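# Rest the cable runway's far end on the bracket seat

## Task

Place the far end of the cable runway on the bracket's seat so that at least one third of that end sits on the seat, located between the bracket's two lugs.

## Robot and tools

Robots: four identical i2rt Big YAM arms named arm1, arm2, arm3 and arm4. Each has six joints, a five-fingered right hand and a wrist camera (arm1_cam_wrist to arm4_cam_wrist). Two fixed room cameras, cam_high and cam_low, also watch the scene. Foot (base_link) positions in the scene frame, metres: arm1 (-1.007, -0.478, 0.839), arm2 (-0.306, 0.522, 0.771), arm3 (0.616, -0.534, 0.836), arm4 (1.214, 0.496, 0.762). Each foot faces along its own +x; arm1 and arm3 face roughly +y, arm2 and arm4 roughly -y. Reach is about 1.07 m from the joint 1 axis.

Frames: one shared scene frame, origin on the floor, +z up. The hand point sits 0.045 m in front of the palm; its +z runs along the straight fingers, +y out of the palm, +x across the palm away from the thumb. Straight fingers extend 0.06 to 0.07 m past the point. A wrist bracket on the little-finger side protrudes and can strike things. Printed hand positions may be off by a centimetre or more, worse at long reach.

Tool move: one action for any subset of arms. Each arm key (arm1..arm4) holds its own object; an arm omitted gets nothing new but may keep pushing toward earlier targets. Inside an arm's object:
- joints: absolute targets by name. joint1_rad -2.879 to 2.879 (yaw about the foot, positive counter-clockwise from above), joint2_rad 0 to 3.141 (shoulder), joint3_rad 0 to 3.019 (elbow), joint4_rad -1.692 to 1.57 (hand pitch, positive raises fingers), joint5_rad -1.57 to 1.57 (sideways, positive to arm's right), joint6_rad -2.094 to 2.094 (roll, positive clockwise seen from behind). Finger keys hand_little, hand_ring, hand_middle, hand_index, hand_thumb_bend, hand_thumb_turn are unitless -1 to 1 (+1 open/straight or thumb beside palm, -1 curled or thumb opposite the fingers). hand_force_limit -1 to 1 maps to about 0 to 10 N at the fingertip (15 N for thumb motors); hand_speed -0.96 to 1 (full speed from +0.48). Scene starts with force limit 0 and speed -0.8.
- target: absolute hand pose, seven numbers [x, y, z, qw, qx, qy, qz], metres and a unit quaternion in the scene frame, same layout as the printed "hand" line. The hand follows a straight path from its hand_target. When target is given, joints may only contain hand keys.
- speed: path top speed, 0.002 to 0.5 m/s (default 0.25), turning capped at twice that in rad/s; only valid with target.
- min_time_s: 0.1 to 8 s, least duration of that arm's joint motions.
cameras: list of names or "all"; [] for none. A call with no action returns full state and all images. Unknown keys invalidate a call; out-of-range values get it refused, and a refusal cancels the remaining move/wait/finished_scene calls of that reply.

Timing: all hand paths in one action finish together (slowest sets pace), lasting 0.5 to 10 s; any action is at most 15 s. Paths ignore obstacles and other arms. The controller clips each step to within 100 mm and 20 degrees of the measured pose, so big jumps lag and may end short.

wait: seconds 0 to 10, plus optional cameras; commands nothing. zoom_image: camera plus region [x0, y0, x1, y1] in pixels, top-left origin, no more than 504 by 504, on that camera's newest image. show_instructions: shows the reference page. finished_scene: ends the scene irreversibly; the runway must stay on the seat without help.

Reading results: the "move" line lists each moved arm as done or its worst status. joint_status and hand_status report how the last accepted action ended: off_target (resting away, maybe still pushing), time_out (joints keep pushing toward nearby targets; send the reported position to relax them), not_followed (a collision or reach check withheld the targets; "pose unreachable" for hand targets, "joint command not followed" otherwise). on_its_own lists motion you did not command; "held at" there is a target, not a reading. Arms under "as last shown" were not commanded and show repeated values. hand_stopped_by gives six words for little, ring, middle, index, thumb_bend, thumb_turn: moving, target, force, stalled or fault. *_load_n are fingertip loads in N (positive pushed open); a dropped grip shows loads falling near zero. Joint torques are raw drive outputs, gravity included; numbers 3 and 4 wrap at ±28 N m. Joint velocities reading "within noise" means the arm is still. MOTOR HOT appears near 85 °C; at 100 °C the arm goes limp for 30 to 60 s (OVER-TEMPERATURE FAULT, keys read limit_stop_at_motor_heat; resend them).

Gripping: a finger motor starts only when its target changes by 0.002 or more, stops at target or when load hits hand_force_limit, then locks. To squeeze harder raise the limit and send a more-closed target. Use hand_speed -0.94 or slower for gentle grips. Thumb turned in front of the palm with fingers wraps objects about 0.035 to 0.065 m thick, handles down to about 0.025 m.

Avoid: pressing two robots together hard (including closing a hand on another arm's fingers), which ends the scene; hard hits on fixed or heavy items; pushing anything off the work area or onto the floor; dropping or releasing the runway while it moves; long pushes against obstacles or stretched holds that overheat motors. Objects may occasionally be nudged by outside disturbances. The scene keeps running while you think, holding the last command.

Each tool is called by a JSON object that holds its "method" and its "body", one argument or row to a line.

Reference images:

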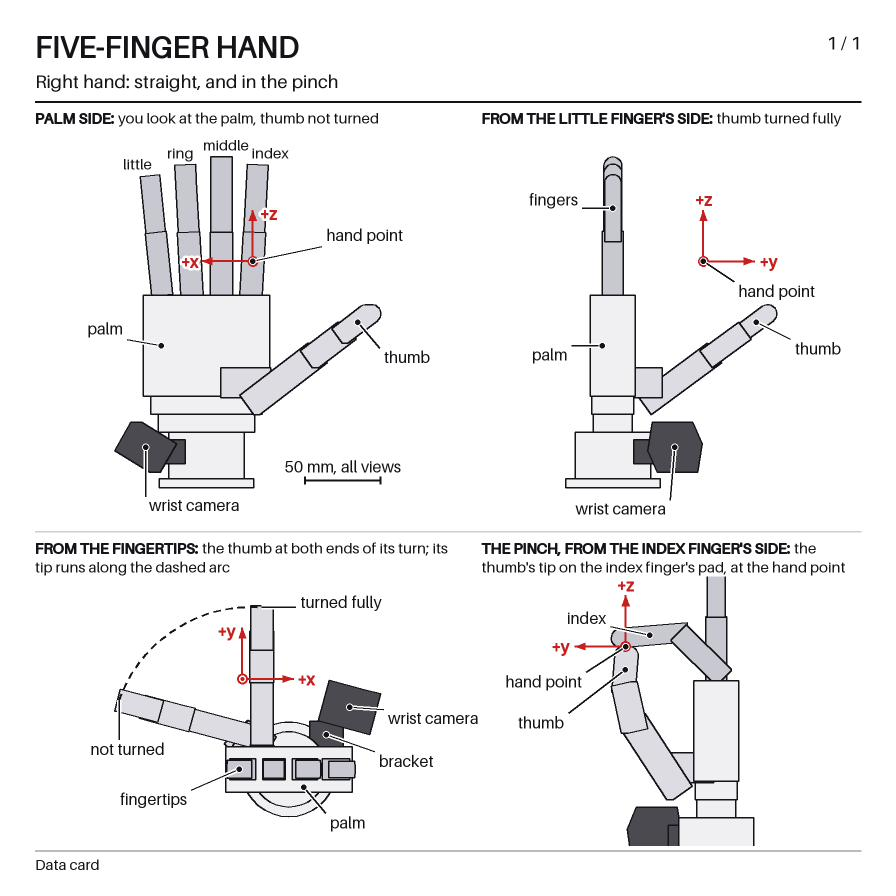

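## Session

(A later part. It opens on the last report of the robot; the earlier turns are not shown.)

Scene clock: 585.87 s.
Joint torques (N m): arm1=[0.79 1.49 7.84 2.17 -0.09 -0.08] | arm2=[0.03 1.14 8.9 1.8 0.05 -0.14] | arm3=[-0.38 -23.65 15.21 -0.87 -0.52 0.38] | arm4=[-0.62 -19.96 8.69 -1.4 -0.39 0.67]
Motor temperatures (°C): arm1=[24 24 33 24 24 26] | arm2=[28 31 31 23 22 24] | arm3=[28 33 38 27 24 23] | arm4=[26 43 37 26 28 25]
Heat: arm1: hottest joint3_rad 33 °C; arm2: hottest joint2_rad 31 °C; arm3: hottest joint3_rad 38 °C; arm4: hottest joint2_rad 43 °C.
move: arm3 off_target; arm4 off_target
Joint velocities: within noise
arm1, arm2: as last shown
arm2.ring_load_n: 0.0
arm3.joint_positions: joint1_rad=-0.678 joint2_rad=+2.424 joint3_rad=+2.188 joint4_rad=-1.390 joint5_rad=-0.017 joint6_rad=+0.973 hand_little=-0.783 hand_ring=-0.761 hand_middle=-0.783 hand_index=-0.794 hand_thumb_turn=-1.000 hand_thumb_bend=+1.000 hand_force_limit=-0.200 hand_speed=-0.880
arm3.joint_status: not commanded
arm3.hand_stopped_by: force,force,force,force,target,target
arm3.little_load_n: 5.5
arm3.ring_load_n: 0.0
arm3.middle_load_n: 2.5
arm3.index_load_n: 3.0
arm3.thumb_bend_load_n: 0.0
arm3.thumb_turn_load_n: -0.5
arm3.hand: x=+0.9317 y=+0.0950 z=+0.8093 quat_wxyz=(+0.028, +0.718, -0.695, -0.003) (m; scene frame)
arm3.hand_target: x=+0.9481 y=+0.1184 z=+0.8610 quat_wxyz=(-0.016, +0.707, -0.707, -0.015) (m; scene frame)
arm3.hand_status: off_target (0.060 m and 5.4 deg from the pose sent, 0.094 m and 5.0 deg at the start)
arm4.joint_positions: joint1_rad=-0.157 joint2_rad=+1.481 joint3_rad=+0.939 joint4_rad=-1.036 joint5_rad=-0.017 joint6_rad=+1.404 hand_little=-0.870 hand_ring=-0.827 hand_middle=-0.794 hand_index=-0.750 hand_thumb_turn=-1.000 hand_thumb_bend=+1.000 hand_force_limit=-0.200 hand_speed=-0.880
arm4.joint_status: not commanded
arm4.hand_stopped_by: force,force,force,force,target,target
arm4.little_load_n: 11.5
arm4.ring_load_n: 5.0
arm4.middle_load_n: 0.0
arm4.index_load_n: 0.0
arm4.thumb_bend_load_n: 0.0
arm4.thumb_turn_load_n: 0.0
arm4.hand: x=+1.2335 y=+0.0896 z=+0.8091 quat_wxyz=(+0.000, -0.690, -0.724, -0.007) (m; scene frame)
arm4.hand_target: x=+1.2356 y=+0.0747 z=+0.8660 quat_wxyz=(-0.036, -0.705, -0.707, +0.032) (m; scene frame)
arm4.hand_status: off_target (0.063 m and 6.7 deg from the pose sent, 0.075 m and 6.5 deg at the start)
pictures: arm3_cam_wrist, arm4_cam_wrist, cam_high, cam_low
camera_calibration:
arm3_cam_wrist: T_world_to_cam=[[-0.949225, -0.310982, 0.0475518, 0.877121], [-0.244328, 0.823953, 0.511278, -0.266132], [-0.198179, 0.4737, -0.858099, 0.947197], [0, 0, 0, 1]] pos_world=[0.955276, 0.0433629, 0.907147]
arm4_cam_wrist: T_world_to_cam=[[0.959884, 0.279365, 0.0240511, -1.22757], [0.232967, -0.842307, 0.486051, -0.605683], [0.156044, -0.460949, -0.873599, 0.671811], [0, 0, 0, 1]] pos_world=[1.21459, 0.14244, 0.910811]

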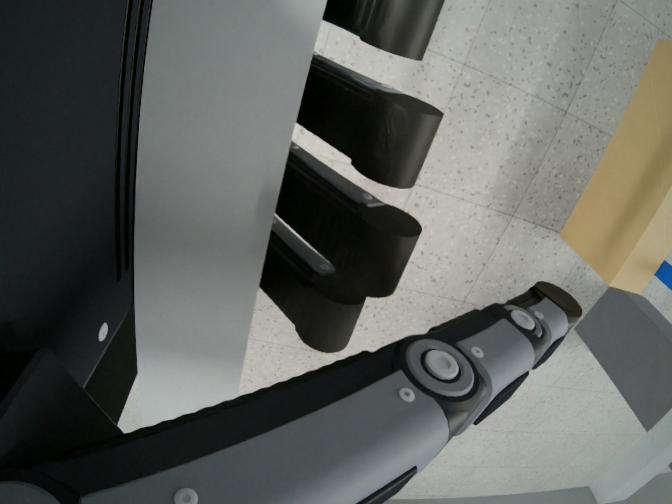

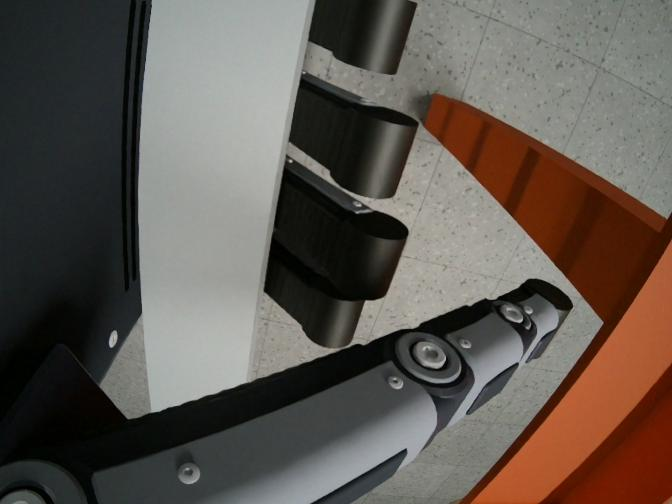

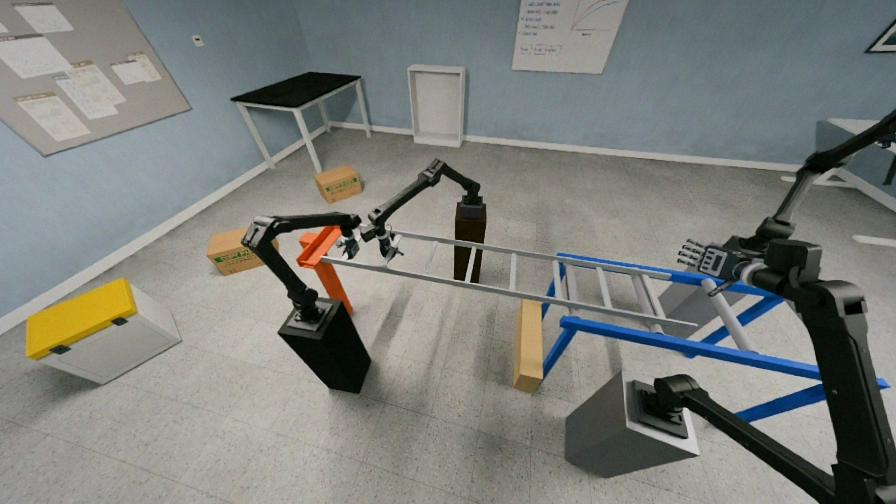

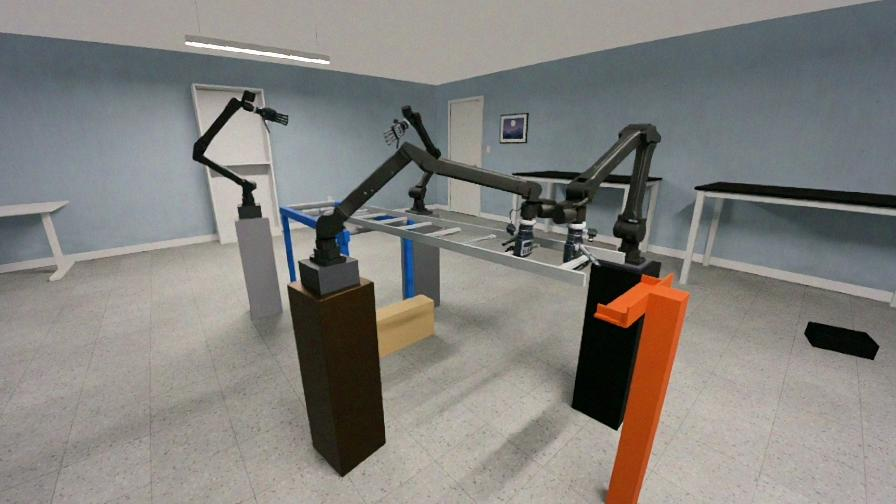

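{"method": "move", "body": {
  "arm4": {"target": [1.325, 0.073, 0.87, 0.0339, 0.7063, 0.7063, -0.0339], "speed": 0.06},
  "arm3": {"target": [1.04, 0.122, 0.865, -0.0142, 0.7070, -0.7070, -0.0142], "speed": 0.06},
  "cameras": ["cam_low", "cam_high", "arm4_cam_wrist", "arm3_cam_wrist"]
}}

{"method": "zoom_image", "body": {
  "camera": "cam_low",
  "region": [530, 200, 700, 350]
}}

{"method": "zoom_image", "body": {
  "camera": "cam_high",
  "region": [280, 200, 400, 300]
}}

{"method": "zoom_image", "body": {
  "camera": "arm4_cam_wrist",
  "region": [250, 100, 672, 504]
}}

Scene clock: 623.07 s.
Joint torques (N m): arm1=[0.79 1.67 7.84 2.13 -0.1 -0.07] | arm2=[0.03 1.2 8.92 1.8 0.05 -0.14] | arm3=[-0.85 -25.93 16.02 -0.43 -0.7 0.41] | arm4=[-0.73 -19.19 10.03 -1.29 -0.33 0.66]
Motor temperatures (°C): arm1=[24 24 33 24 24 26] | arm2=[28 31 32 23 22 24] | arm3=[28 36 43 27 24 23] | arm4=[26 43 38 25 28 25]
Heat: arm1: hottest joint3_rad 33 °C; arm2: hottest joint3_rad 32 °C; arm3: hottest joint3_rad 43 °C; arm4: hottest joint2_rad 43 °C.
move: arm3 off_target; arm4 off_target
Joint velocities: within noise
arm1, arm2: as last shown
arm3.joint_positions: joint1_rad=-0.769 joint2_rad=+2.743 joint3_rad=+2.803 joint4_rad=-1.685 joint5_rad=-0.017 joint6_rad=+0.878 hand_little=-0.783 hand_ring=-0.761 hand_middle=-0.783 hand_index=-0.794 hand_thumb_turn=-1.000 hand_thumb_bend=+1.000 hand_force_limit=-0.200 hand_speed=-0.880
arm3.joint_status: not commanded
arm3.hand_stopped_by: force,force,force,force,target,target
arm3.little_load_n: 4.0
arm3.ring_load_n: 0.5
arm3.middle_load_n: 3.0
arm3.index_load_n: 4.5
arm3.thumb_bend_load_n: 0.0
arm3.thumb_turn_load_n: 0.0
arm3.hand: x=+1.0182 y=+0.1021 z=+0.8081 quat_wxyz=(+0.028, +0.719, -0.694, -0.005) (m; scene frame)
arm3.hand_target: x=+1.0368 y=+0.1177 z=+0.8655 quat_wxyz=(-0.026, +0.705, -0.708, -0.017) (m; scene frame)
arm3.hand_status: off_target (0.064 m and 5.3 deg from the pose sent, 0.125 m and 5.4 deg at the start; a joint's target at an end of its range on 18 of 78 steps)
arm4.joint_positions: joint1_rad=+0.084 joint2_rad=+1.471 joint3_rad=+0.922 joint4_rad=-1.040 joint5_rad=+0.007 joint6_rad=+1.645 hand_little=-0.870 hand_ring=-0.827 hand_middle=-0.794 hand_index=-0.750 hand_thumb_turn=-1.000 hand_thumb_bend=+1.000 hand_force_limit=-0.200 hand_speed=-0.880
arm4.joint_status: not commanded
arm4.hand_stopped_by: force,force,force,force,target,target
arm4.little_load_n: 13.0
arm4.ring_load_n: 6.0
arm4.middle_load_n: 0.0
arm4.index_load_n: 0.0
arm4.thumb_bend_load_n: 0.0
arm4.thumb_turn_load_n: 0.0
arm4.hand: x=+1.3195 y=+0.0980 z=+0.8046 quat_wxyz=(+0.014, -0.690, -0.724, -0.003) (m; scene frame)
arm4.hand_target: x=+1.3251 y=+0.0757 z=+0.8667 quat_wxyz=(-0.036, -0.706, -0.707, +0.032) (m; scene frame)
arm4.hand_status: off_target (0.070 m and 7.5 deg from the pose sent, 0.111 m and 6.7 deg at the start)
pictures: arm3_cam_wrist, arm4_cam_wrist, cam_high, cam_low
camera_calibration:
arm3_cam_wrist: T_world_to_cam=[[-0.948042, -0.31433, 0.0491266, 0.959405], [-0.245407, 0.820785, 0.515837, -0.252503], [-0.202465, 0.476979, -0.855277, 0.961589], [0, 0, 0, 1]] pos_world=[1.04228, 0.0501624, 0.905543]
arm4_cam_wrist: T_world_to_cam=[[0.960132, 0.279537, 0.00234239, -1.29527], [0.245803, -0.848194, 0.469199, -0.619269], [0.133145, -0.449917, -0.883089, 0.695061], [0, 0, 0, 1]] pos_world=[1.3033, 0.149536, 0.907396]

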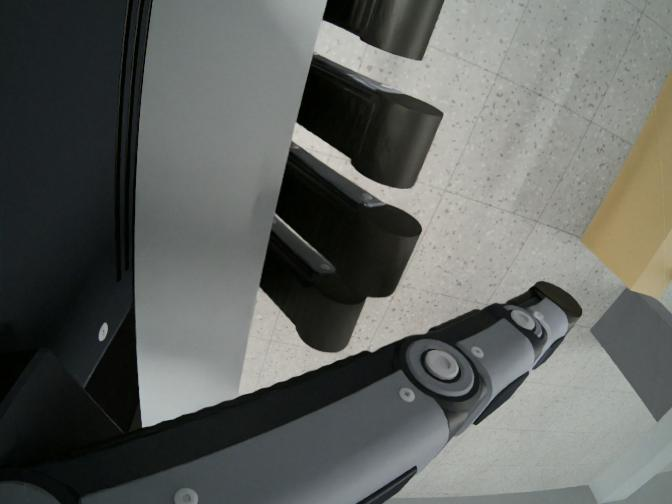

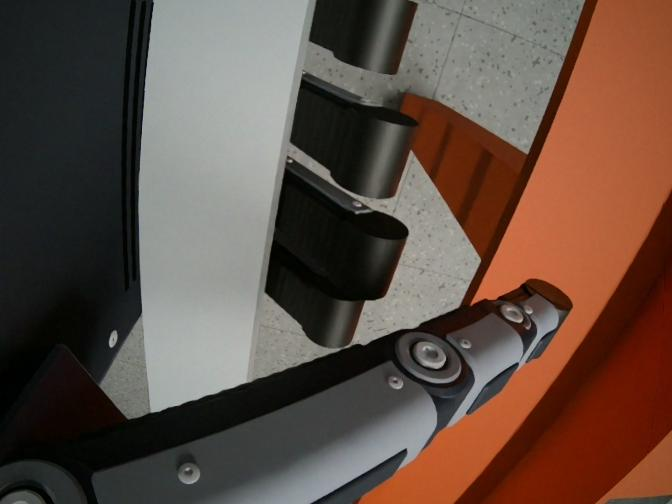

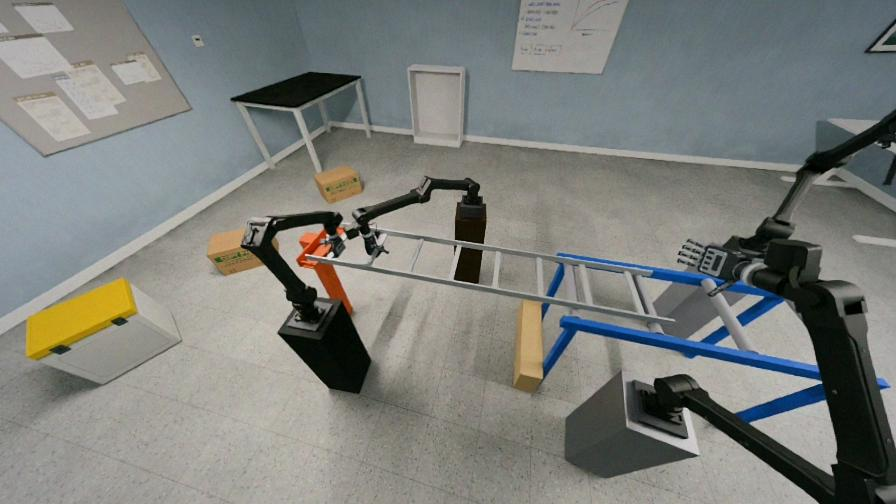

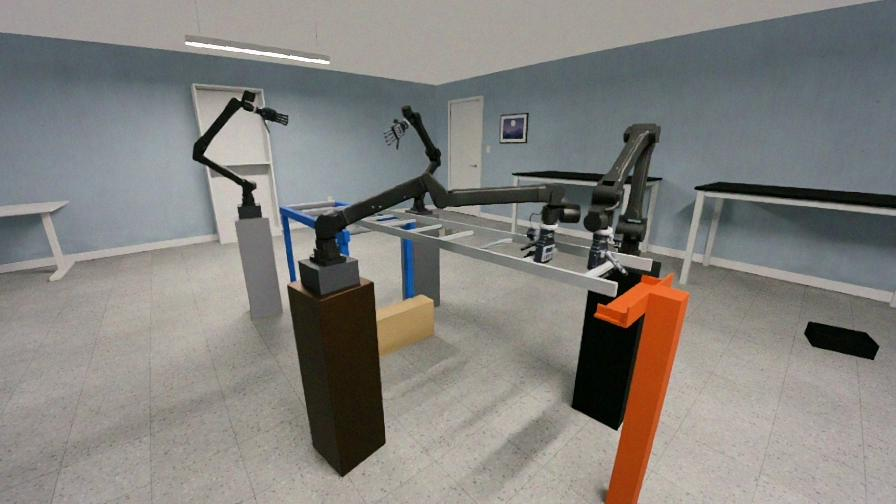

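Scaled by 2.965 from the camera's 896x504 image, which has a finer 1280x720 frame.

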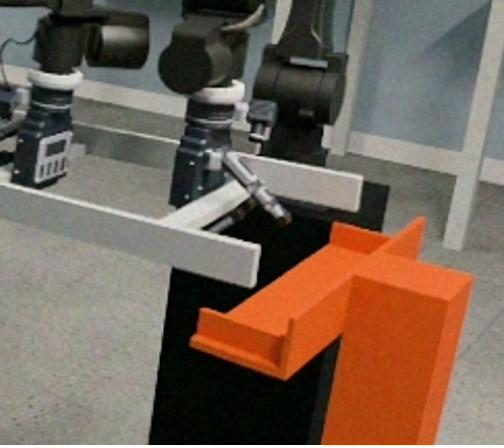

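Scaled by 4.200 from the camera's 896x504 image, which has a finer 1280x720 frame.

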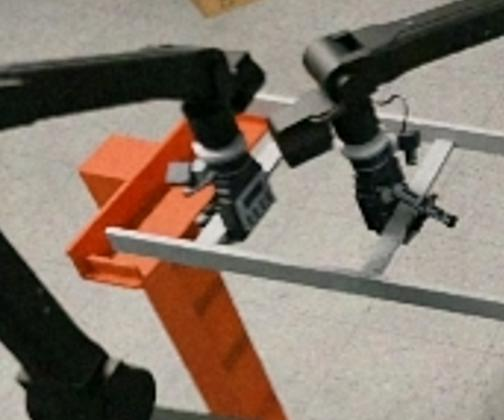

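Scaled by 1.194 from the camera's 672x504 image, which has a finer 960x720 frame.

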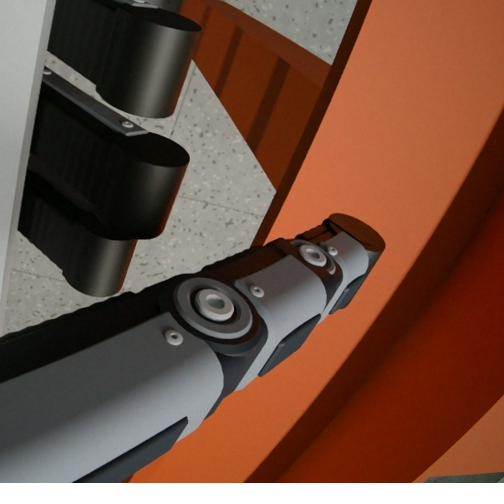

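{"method": "move", "body": {
  "arm4": {"target": [1.349, 0.066, 0.852, 0.0339, 0.7063, 0.7063, -0.0339], "speed": 0.05},
  "arm3": {"target": [1.064, 0.115, 0.85, -0.0142, 0.7070, -0.7070, -0.0142], "speed": 0.05},
  "cameras": ["cam_low", "cam_high", "arm4_cam_wrist"]
}}

{"method": "zoom_image", "body": {
  "camera": "cam_low",
  "region": [560, 220, 700, 350]
}}

{"method": "zoom_image", "body": {
  "camera": "cam_high",
  "region": [280, 200, 400, 300]
}}

Scene clock: 687.17 s.
Joint torques (N m): arm1=[0.79 1.61 7.83 2.15 -0.1 -0.07] | arm2=[0.09 1.2 8.91 1.81 0.05 -0.14] | arm3=[-1.67 -25.88 15.65 -0.36 -0.63 0.4] | arm4=[-0.32 -18.37 9.85 -0.59 -0.55 0.71]
Motor temperatures (°C): arm1=[24 24 33 24 24 26] | arm2=[28 31 32 23 22 24] | arm3=[27 34 45 26 24 23] | arm4=[26 42 40 25 27 26]
Heat: arm1: hottest joint3_rad 33 °C; arm2: hottest joint3_rad 32 °C; arm3: hottest joint3_rad 45 °C; arm4: hottest joint2_rad 42 °C.
move: arm3 off_target; arm4 off_target
Joint velocities: within noise
arm1, arm2: as last shown
arm3.joint_positions: joint1_rad=-0.789 joint2_rad=+2.778 joint3_rad=+2.844 joint4_rad=-1.669 joint5_rad=-0.017 joint6_rad=+0.860 hand_little=-0.783 hand_ring=-0.761 hand_middle=-0.783 hand_index=-0.794 hand_thumb_turn=-1.000 hand_thumb_bend=+1.000 hand_force_limit=-0.200 hand_speed=-0.880
arm3.joint_status: not commanded
arm3.hand_stopped_by: force,force,force,force,target,target
arm3.little_load_n: 0.5
arm3.ring_load_n: 0.0
arm3.middle_load_n: 2.0
arm3.index_load_n: 7.0
arm3.thumb_bend_load_n: 0.0
arm3.thumb_turn_load_n: 0.0
arm3.hand: x=+1.0357 y=+0.0994 z=+0.7972 quat_wxyz=(+0.016, +0.719, -0.695, -0.007) (m; scene frame)
arm3.hand_target: x=+1.0609 y=+0.1105 z=+0.8506 quat_wxyz=(-0.037, +0.703, -0.710, -0.017) (m; scene frame)
arm3.hand_status: off_target (0.062 m and 4.1 deg from the pose sent, 0.063 m and 5.3 deg at the start; a joint's target at an end of its range on 25 of 37 steps)
arm4.joint_positions: joint1_rad=+0.137 joint2_rad=+1.505 joint3_rad=+0.922 joint4_rad=-1.010 joint5_rad=+0.018 joint6_rad=+1.699 hand_little=-0.870 hand_ring=-0.827 hand_middle=-0.794 hand_index=-0.750 hand_thumb_turn=-1.000 hand_thumb_bend=+1.000 hand_force_limit=-0.200 hand_speed=-0.880
arm4.joint_status: not commanded
arm4.hand_stopped_by: force,force,force,force,target,target
arm4.little_load_n: 13.5
arm4.ring_load_n: 6.5
arm4.middle_load_n: 0.0
arm4.index_load_n: 0.5
arm4.thumb_bend_load_n: 0.0
arm4.thumb_turn_load_n: 0.0
arm4.hand: x=+1.3376 y=+0.0953 z=+0.7916 quat_wxyz=(+0.019, -0.690, -0.724, +0.001) (m; scene frame)
arm4.hand_target: x=+1.3486 y=+0.0689 z=+0.8502 quat_wxyz=(-0.036, -0.705, -0.707, +0.032) (m; scene frame)
arm4.hand_status: off_target (0.068 m and 7.6 deg from the pose sent, 0.064 m and 7.5 deg at the start)
pictures: arm4_cam_wrist, cam_high, cam_low
camera_calibration:
arm4_cam_wrist: T_world_to_cam=[[0.960101, 0.279495, -0.0093532, -1.30254], [0.251493, -0.848316, 0.465952, -0.624817], [0.122297, -0.449713, -0.884761, 0.695832], [0, 0, 0, 1]] pos_world=[1.32261, 0.146936, 0.894596]

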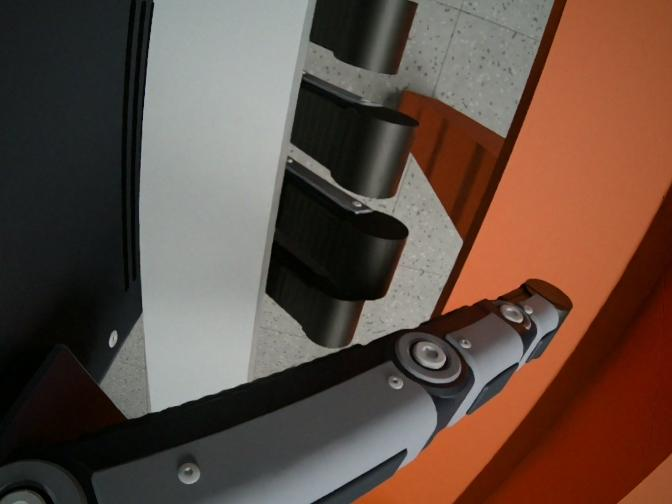

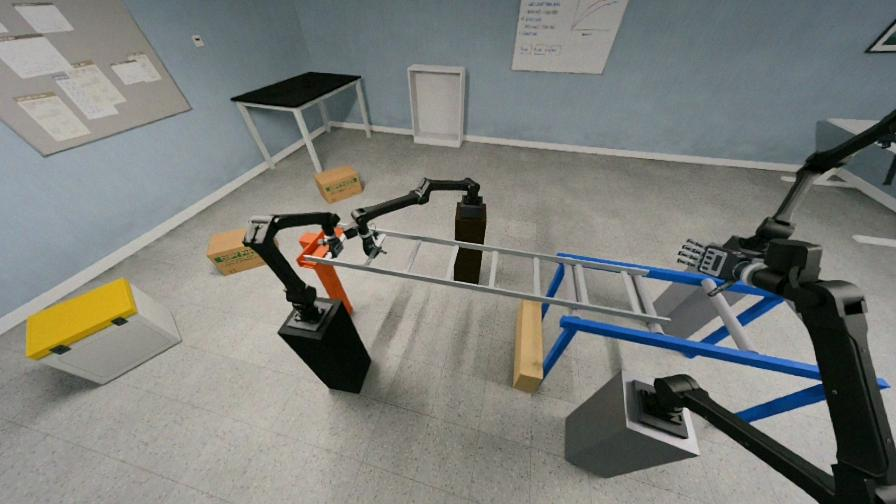

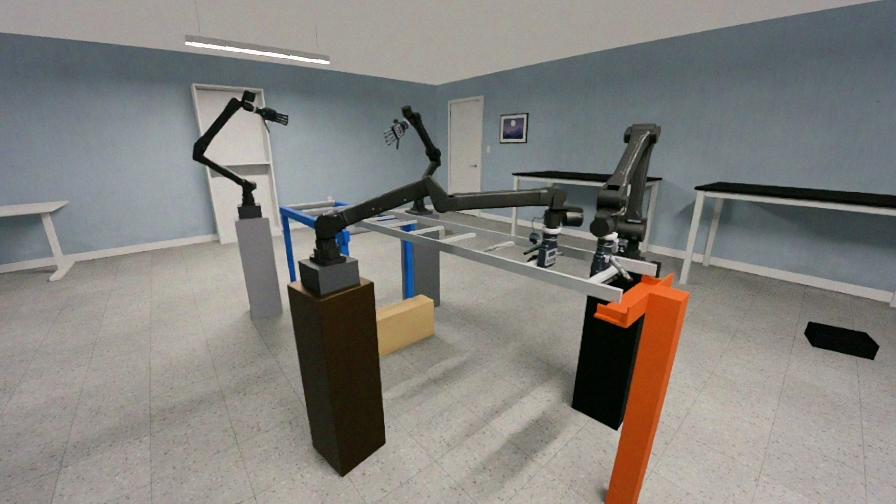

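Scaled by 3.600 from the camera's 896x504 image, which has a finer 1280x720 frame.

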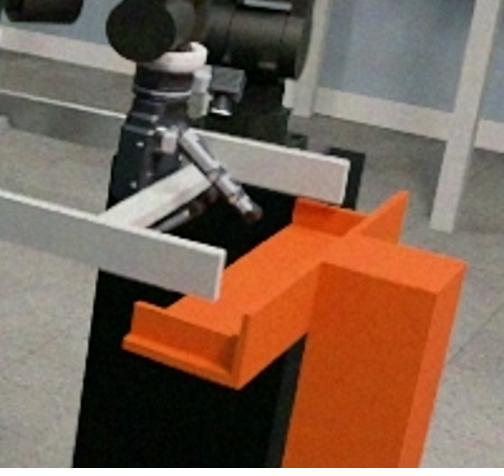

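Scaled by 4.200 from the camera's 896x504 image, which has a finer 1280x720 frame.

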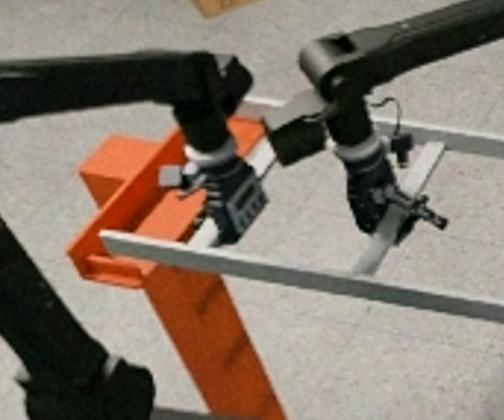

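{"method": "move", "body": {
  "arm4": {"target": [1.352, 0.068, 0.827, 0.0339, 0.7063, 0.7063, -0.0339], "speed": 0.04},
  "arm3": {"target": [1.064, 0.117, 0.83, -0.0142, 0.7070, -0.7070, -0.0142], "speed": 0.04},
  "cameras": ["cam_low", "cam_high", "arm4_cam_wrist"]
}}

{"method": "zoom_image", "body": {
  "camera": "cam_low",
  "region": [560, 220, 700, 350]
}}

{"method": "zoom_image", "body": {
  "camera": "cam_high",
  "region": [280, 220, 360, 290]
}}

Scene clock: 713.00 s.
Joint torques (N m): arm1=[0.73 1.61 7.86 2.15 -0.1 -0.08] | arm2=[0.21 1.2 8.92 1.8 0.05 -0.14] | arm3=[-1.03 -25.05 15.45 -0.08 -0.54 0.4] | arm4=[-0.32 -18.73 8.51 -0.05 -0.74 0.72]
Motor temperatures (°C): arm1=[24 24 33 24 24 26] | arm2=[28 31 32 23 22 24] | arm3=[27 39 47 26 24 23] | arm4=[26 40 41 25 28 26]
Heat: arm1: hottest joint3_rad 33 °C; arm2: hottest joint3_rad 32 °C; arm3: hottest joint3_rad 47 °C; arm4: hottest joint3_rad 41 °C.
move: arm3 off_target; arm4 off_target
Joint velocities: within noise
arm1.joint_positions: joint1_rad=-0.280 joint2_rad=+0.612 joint3_rad=+1.461 joint4_rad=-1.180 joint5_rad=-0.274 joint6_rad=-0.987 hand_little=+1.000 hand_ring=+1.000 hand_middle=+1.000 hand_index=+1.000 hand_thumb_turn=+1.000 hand_thumb_bend=+1.000 hand_force_limit=+0.000 hand_speed=-0.800
arm1.joint_status: not commanded
arm1.hand_stopped_by: target,target,target,target,target,target
arm1.little_load_n: 0.0
arm1.ring_load_n: 0.0
arm1.middle_load_n: 0.0
arm1.index_load_n: 0.0
arm1.thumb_bend_load_n: 0.0
arm1.thumb_turn_load_n: 0.0
arm1.hand: x=-0.9113 y=-0.2564 z=+1.3855 quat_wxyz=(-0.505, +0.760, +0.280, +0.297) (m; scene frame)
arm1.hand_target: x=-0.9123 y=-0.2584 z=+1.3952 quat_wxyz=(-0.511, +0.754, +0.279, +0.304) (m; scene frame)
arm1.hand_status: not commanded
arm2.joint_positions: joint1_rad=+0.499 joint2_rad=+0.619 joint3_rad=+1.329 joint4_rad=-1.190 joint5_rad=+0.140 joint6_rad=-1.396 hand_little=+1.000 hand_ring=+1.000 hand_middle=+1.000 hand_index=+1.000 hand_thumb_turn=+1.000 hand_thumb_bend=+1.000 hand_force_limit=+0.000 hand_speed=-0.800
arm2.joint_status: not commanded
arm2.hand_stopped_by: target,target,target,target,target,target
arm2.little_load_n: 0.0
arm2.ring_load_n: 0.0
arm2.middle_load_n: 0.0
arm2.index_load_n: 0.0
arm2.thumb_bend_load_n: 0.0
arm2.thumb_turn_load_n: 0.0
arm2.hand: x=-0.2809 y=+0.2560 z=+1.2690 quat_wxyz=(+0.299, +0.646, -0.559, +0.426) (m; scene frame)
arm2.hand_target: x=-0.2815 y=+0.2575 z=+1.2776 quat_wxyz=(+0.302, +0.641, -0.557, +0.433) (m; scene frame)
arm2.hand_status: not commanded
arm3.joint_positions: joint1_rad=-0.791 joint2_rad=+2.800 joint3_rad=+2.845 joint4_rad=-1.652 joint5_rad=-0.020 joint6_rad=+0.858 hand_little=-0.783 hand_ring=-0.761 hand_middle=-0.783 hand_index=-0.794 hand_thumb_turn=-1.000 hand_thumb_bend=+1.000 hand_force_limit=-0.200 hand_speed=-0.880
arm3.joint_status: not commanded
arm3.hand_stopped_by: force,force,force,force,target,target
arm3.little_load_n: 0.0
arm3.ring_load_n: 0.0
arm3.middle_load_n: 1.0
arm3.index_load_n: 5.5
arm3.thumb_bend_load_n: 0.0
arm3.thumb_turn_load_n: 0.0
arm3.hand: x=+1.0370 y=+0.0996 z=+0.7809 quat_wxyz=(+0.018, +0.719, -0.695, -0.009) (m; scene frame)
arm3.hand_target: x=+1.0611 y=+0.1128 z=+0.8308 quat_wxyz=(-0.034, +0.703, -0.710, -0.017) (m; scene frame)
arm3.hand_status: off_target (0.059 m and 4.3 deg from the pose sent, 0.047 m and 4.1 deg at the start; a joint's target at an end of its range on 24 of 33 steps)
arm4.joint_positions: joint1_rad=+0.144 joint2_rad=+1.536 joint3_rad=+0.897 joint4_rad=-0.952 joint5_rad=+0.024 joint6_rad=+1.705 hand_little=-0.870 hand_ring=-0.826 hand_middle=-0.794 hand_index=-0.750 hand_thumb_turn=-1.000 hand_thumb_bend=+1.000 hand_force_limit=-0.200 hand_speed=-0.880
arm4.joint_status: not commanded
arm4.hand_stopped_by: force,force,force,force,target,target
arm4.little_load_n: 14.5
arm4.ring_load_n: 8.0
arm4.middle_load_n: 0.0
arm4.index_load_n: 0.0
arm4.thumb_bend_load_n: 0.0
arm4.thumb_turn_load_n: 0.0
arm4.hand: x=+1.3389 y=+0.0955 z=+0.7724 quat_wxyz=(+0.020, -0.690, -0.724, +0.005) (m; scene frame)
arm4.hand_target: x=+1.3515 y=+0.0704 z=+0.8255 quat_wxyz=(-0.035, -0.705, -0.707, +0.032) (m; scene frame)
arm4.hand_status: off_target (0.062 m and 7.5 deg from the pose sent, 0.047 m and 7.6 deg at the start)
pictures: arm4_cam_wrist, cam_high, cam_low
camera_calibration:
arm4_cam_wrist: T_world_to_cam=[[0.959877, 0.279955, -0.0161812, -1.29857], [0.254774, -0.846522, 0.467429, -0.621809], [0.117161, -0.452797, -0.883882, 0.68523], [0, 0, 0, 1]] pos_world=[1.32461, 0.147437, 0.875302]

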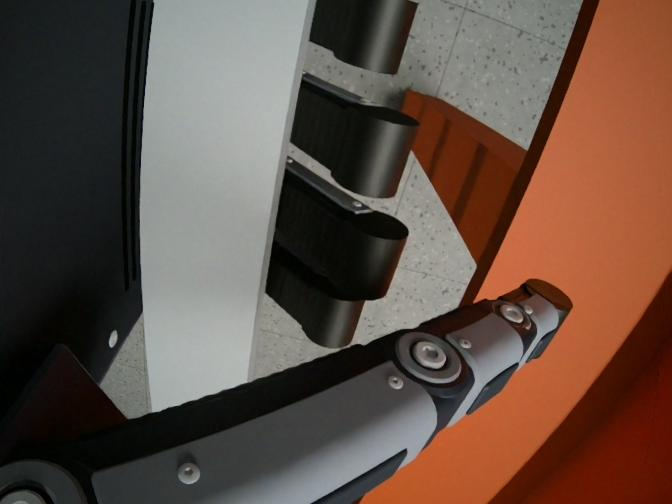

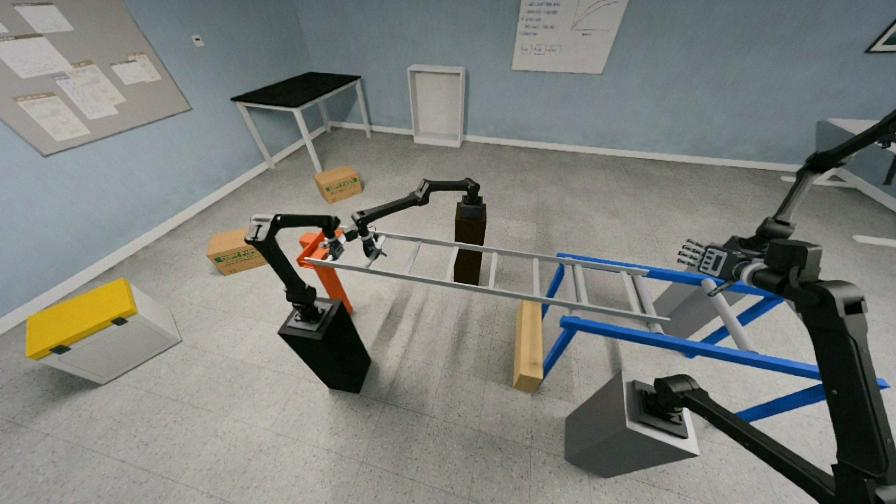

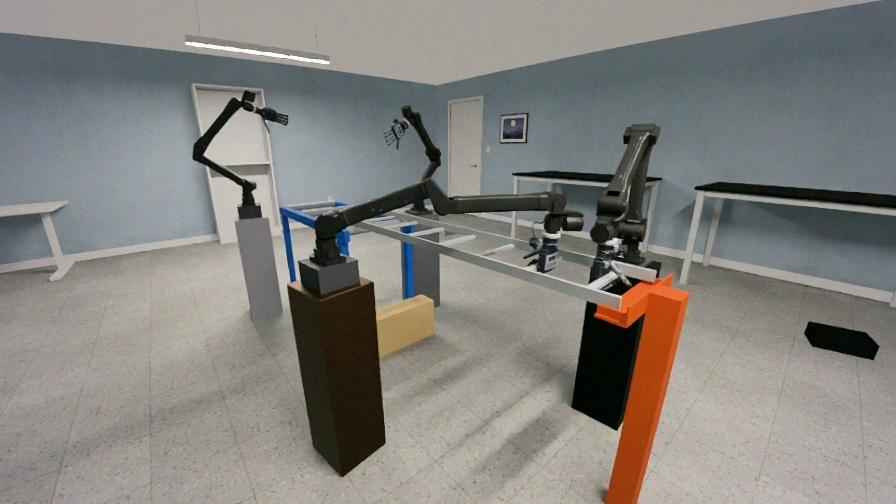

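Scaled by 3.600 from the camera's 896x504 image, which has a finer 1280x720 frame.

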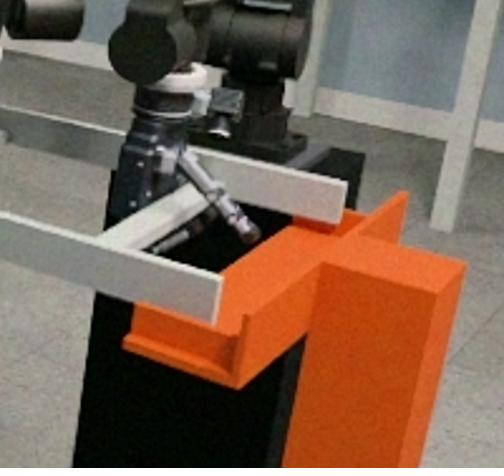

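Scaled by 6.300 from the camera's 896x504 image, which has a finer 1280x720 frame.

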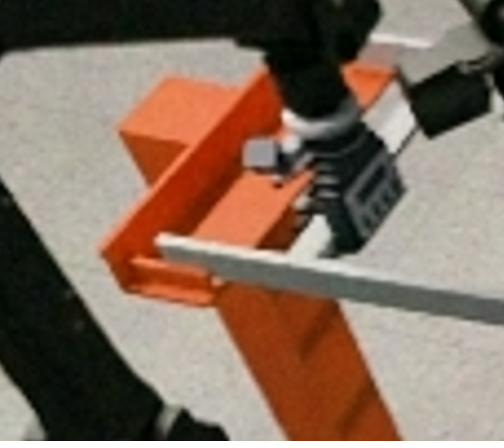

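{"method": "move", "body": {
  "arm4": {"target": [1.353, 0.067, 0.805, 0.0339, 0.7063, 0.7063, -0.0339], "speed": 0.04},
  "arm3": {"target": [1.065, 0.116, 0.812, -0.0142, 0.7070, -0.7070, -0.0142], "speed": 0.04},
  "cameras": ["cam_low", "cam_high", "arm4_cam_wrist"]
}}

{"method": "zoom_image", "body": {
  "camera": "cam_low",
  "region": [560, 220, 700, 350]
}}

{"method": "zoom_image", "body": {
  "camera": "cam_high",
  "region": [280, 220, 360, 290]
}}

Scene clock: 737.97 s.
Joint torques (N m): arm1=[0.85 1.55 7.87 2.11 -0.1 -0.08] | arm2=[0.15 1.08 8.91 1.8 0.05 -0.14] | arm3=[-0.97 -24.82 14.84 0.08 -0.4 0.42] | arm4=[-0.56 -16.85 8.01 0.62 -0.75 0.7]
Motor temperatures (°C): arm1=[24 24 33 24 24 26] | arm2=[28 30 32 23 22 24] | arm3=[27 37 46 26 24 23] | arm4=[26 42 43 25 28 26]
Heat: arm1: hottest joint3_rad 33 °C; arm2: hottest joint3_rad 32 °C; arm3: hottest joint3_rad 46 °C; arm4: hottest joint3_rad 43 °C.
move: arm3 off_target; arm4 off_target
Joint velocities: within noise
arm1, arm2: as last shown
arm2.ring_load_n: 0.5
arm3.joint_positions: joint1_rad=-0.793 joint2_rad=+2.815 joint3_rad=+2.849 joint4_rad=-1.640 joint5_rad=-0.021 joint6_rad=+0.855 hand_little=-0.783 hand_ring=-0.761 hand_middle=-0.783 hand_index=-0.794 hand_thumb_turn=-1.000 hand_thumb_bend=+1.000 hand_force_limit=-0.200 hand_speed=-0.880
arm3.joint_status: not commanded
arm3.hand_stopped_by: force,force,force,force,target,target
arm3.little_load_n: 0.0
arm3.ring_load_n: 0.0
arm3.middle_load_n: 0.5
arm3.index_load_n: 4.0
arm3.thumb_bend_load_n: 0.0
arm3.thumb_turn_load_n: 0.0
arm3.hand: x=+1.0392 y=+0.0997 z=+0.7709 quat_wxyz=(+0.018, +0.719, -0.694, -0.009) (m; scene frame)
arm3.hand_target: x=+1.0626 y=+0.1124 z=+0.8129 quat_wxyz=(-0.030, +0.704, -0.709, -0.016) (m; scene frame)
arm3.hand_status: off_target (0.051 m and 4.2 deg from the pose sent, 0.045 m and 4.3 deg at the start; a joint's target at an end of its range on 25 of 35 steps)
arm4.joint_positions: joint1_rad=+0.151 joint2_rad=+1.551 joint3_rad=+0.878 joint4_rad=-0.905 joint5_rad=+0.025 joint6_rad=+1.711 hand_little=-0.870 hand_ring=-0.826 hand_middle=-0.794 hand_index=-0.750 hand_thumb_turn=-1.000 hand_thumb_bend=+1.000 hand_force_limit=-0.200 hand_speed=-0.880
arm4.joint_status: not commanded
arm4.hand_stopped_by: force,force,force,force,target,target
arm4.little_load_n: 14.5
arm4.ring_load_n: 10.0
arm4.middle_load_n: 0.0
arm4.index_load_n: 0.0
arm4.thumb_bend_load_n: 0.0
arm4.thumb_turn_load_n: 0.0
arm4.hand: x=+1.3412 y=+0.0952 z=+0.7611 quat_wxyz=(+0.015, -0.689, -0.724, +0.009) (m; scene frame)
arm4.hand_target: x=+1.3526 y=+0.0690 z=+0.8045 quat_wxyz=(-0.035, -0.705, -0.707, +0.032) (m; scene frame)
arm4.hand_status: off_target (0.053 m and 7.0 deg from the pose sent, 0.045 m and 7.5 deg at the start)
pictures: arm4_cam_wrist, cam_high, cam_low
camera_calibration:
arm4_cam_wrist: T_world_to_cam=[[0.959541, 0.28096, -0.0185367, -1.2987], [0.255392, -0.840719, 0.477459, -0.626365], [0.118563, -0.462875, -0.878458, 0.669843], [0, 0, 0, 1]] pos_world=[1.32671, 0.14834, 0.863419]

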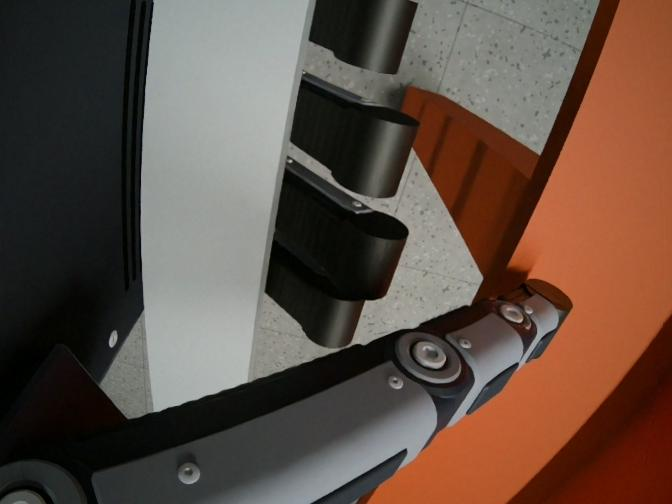

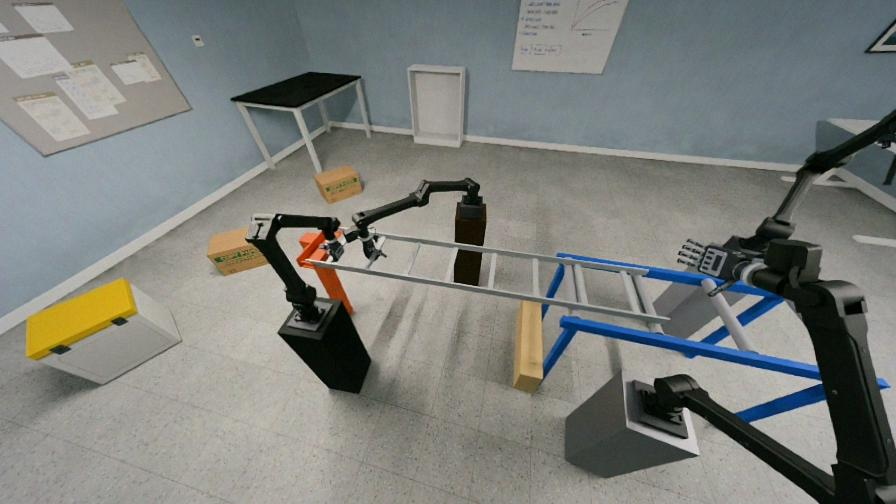

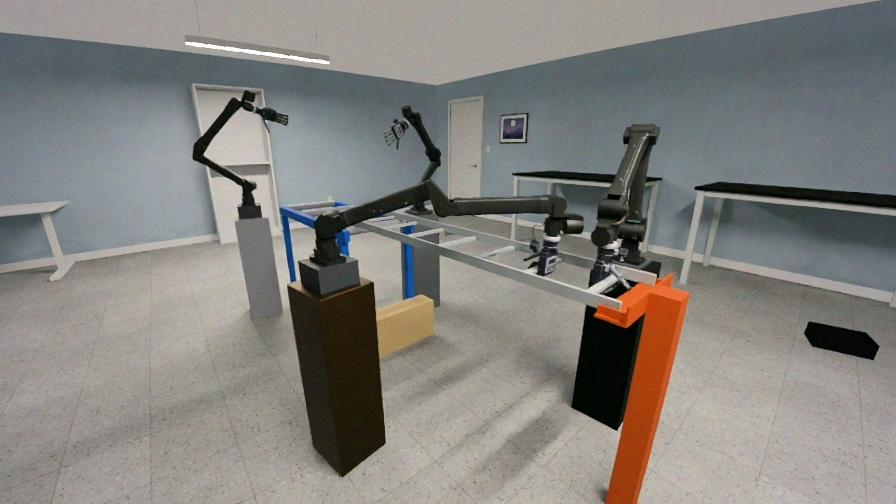

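Scaled by 3.600 from the camera's 896x504 image, which has a finer 1280x720 frame.

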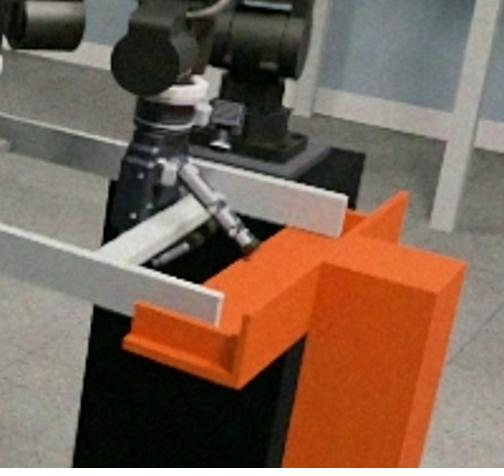

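Scaled by 6.300 from the camera's 896x504 image, which has a finer 1280x720 frame.

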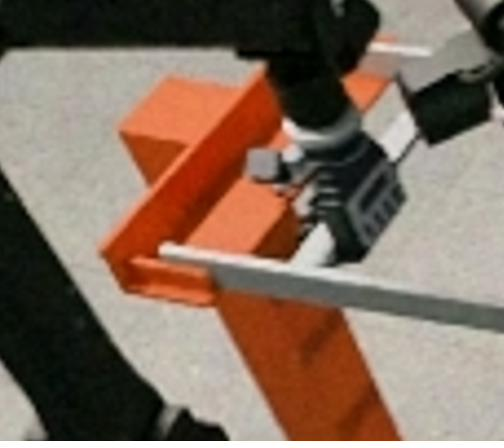

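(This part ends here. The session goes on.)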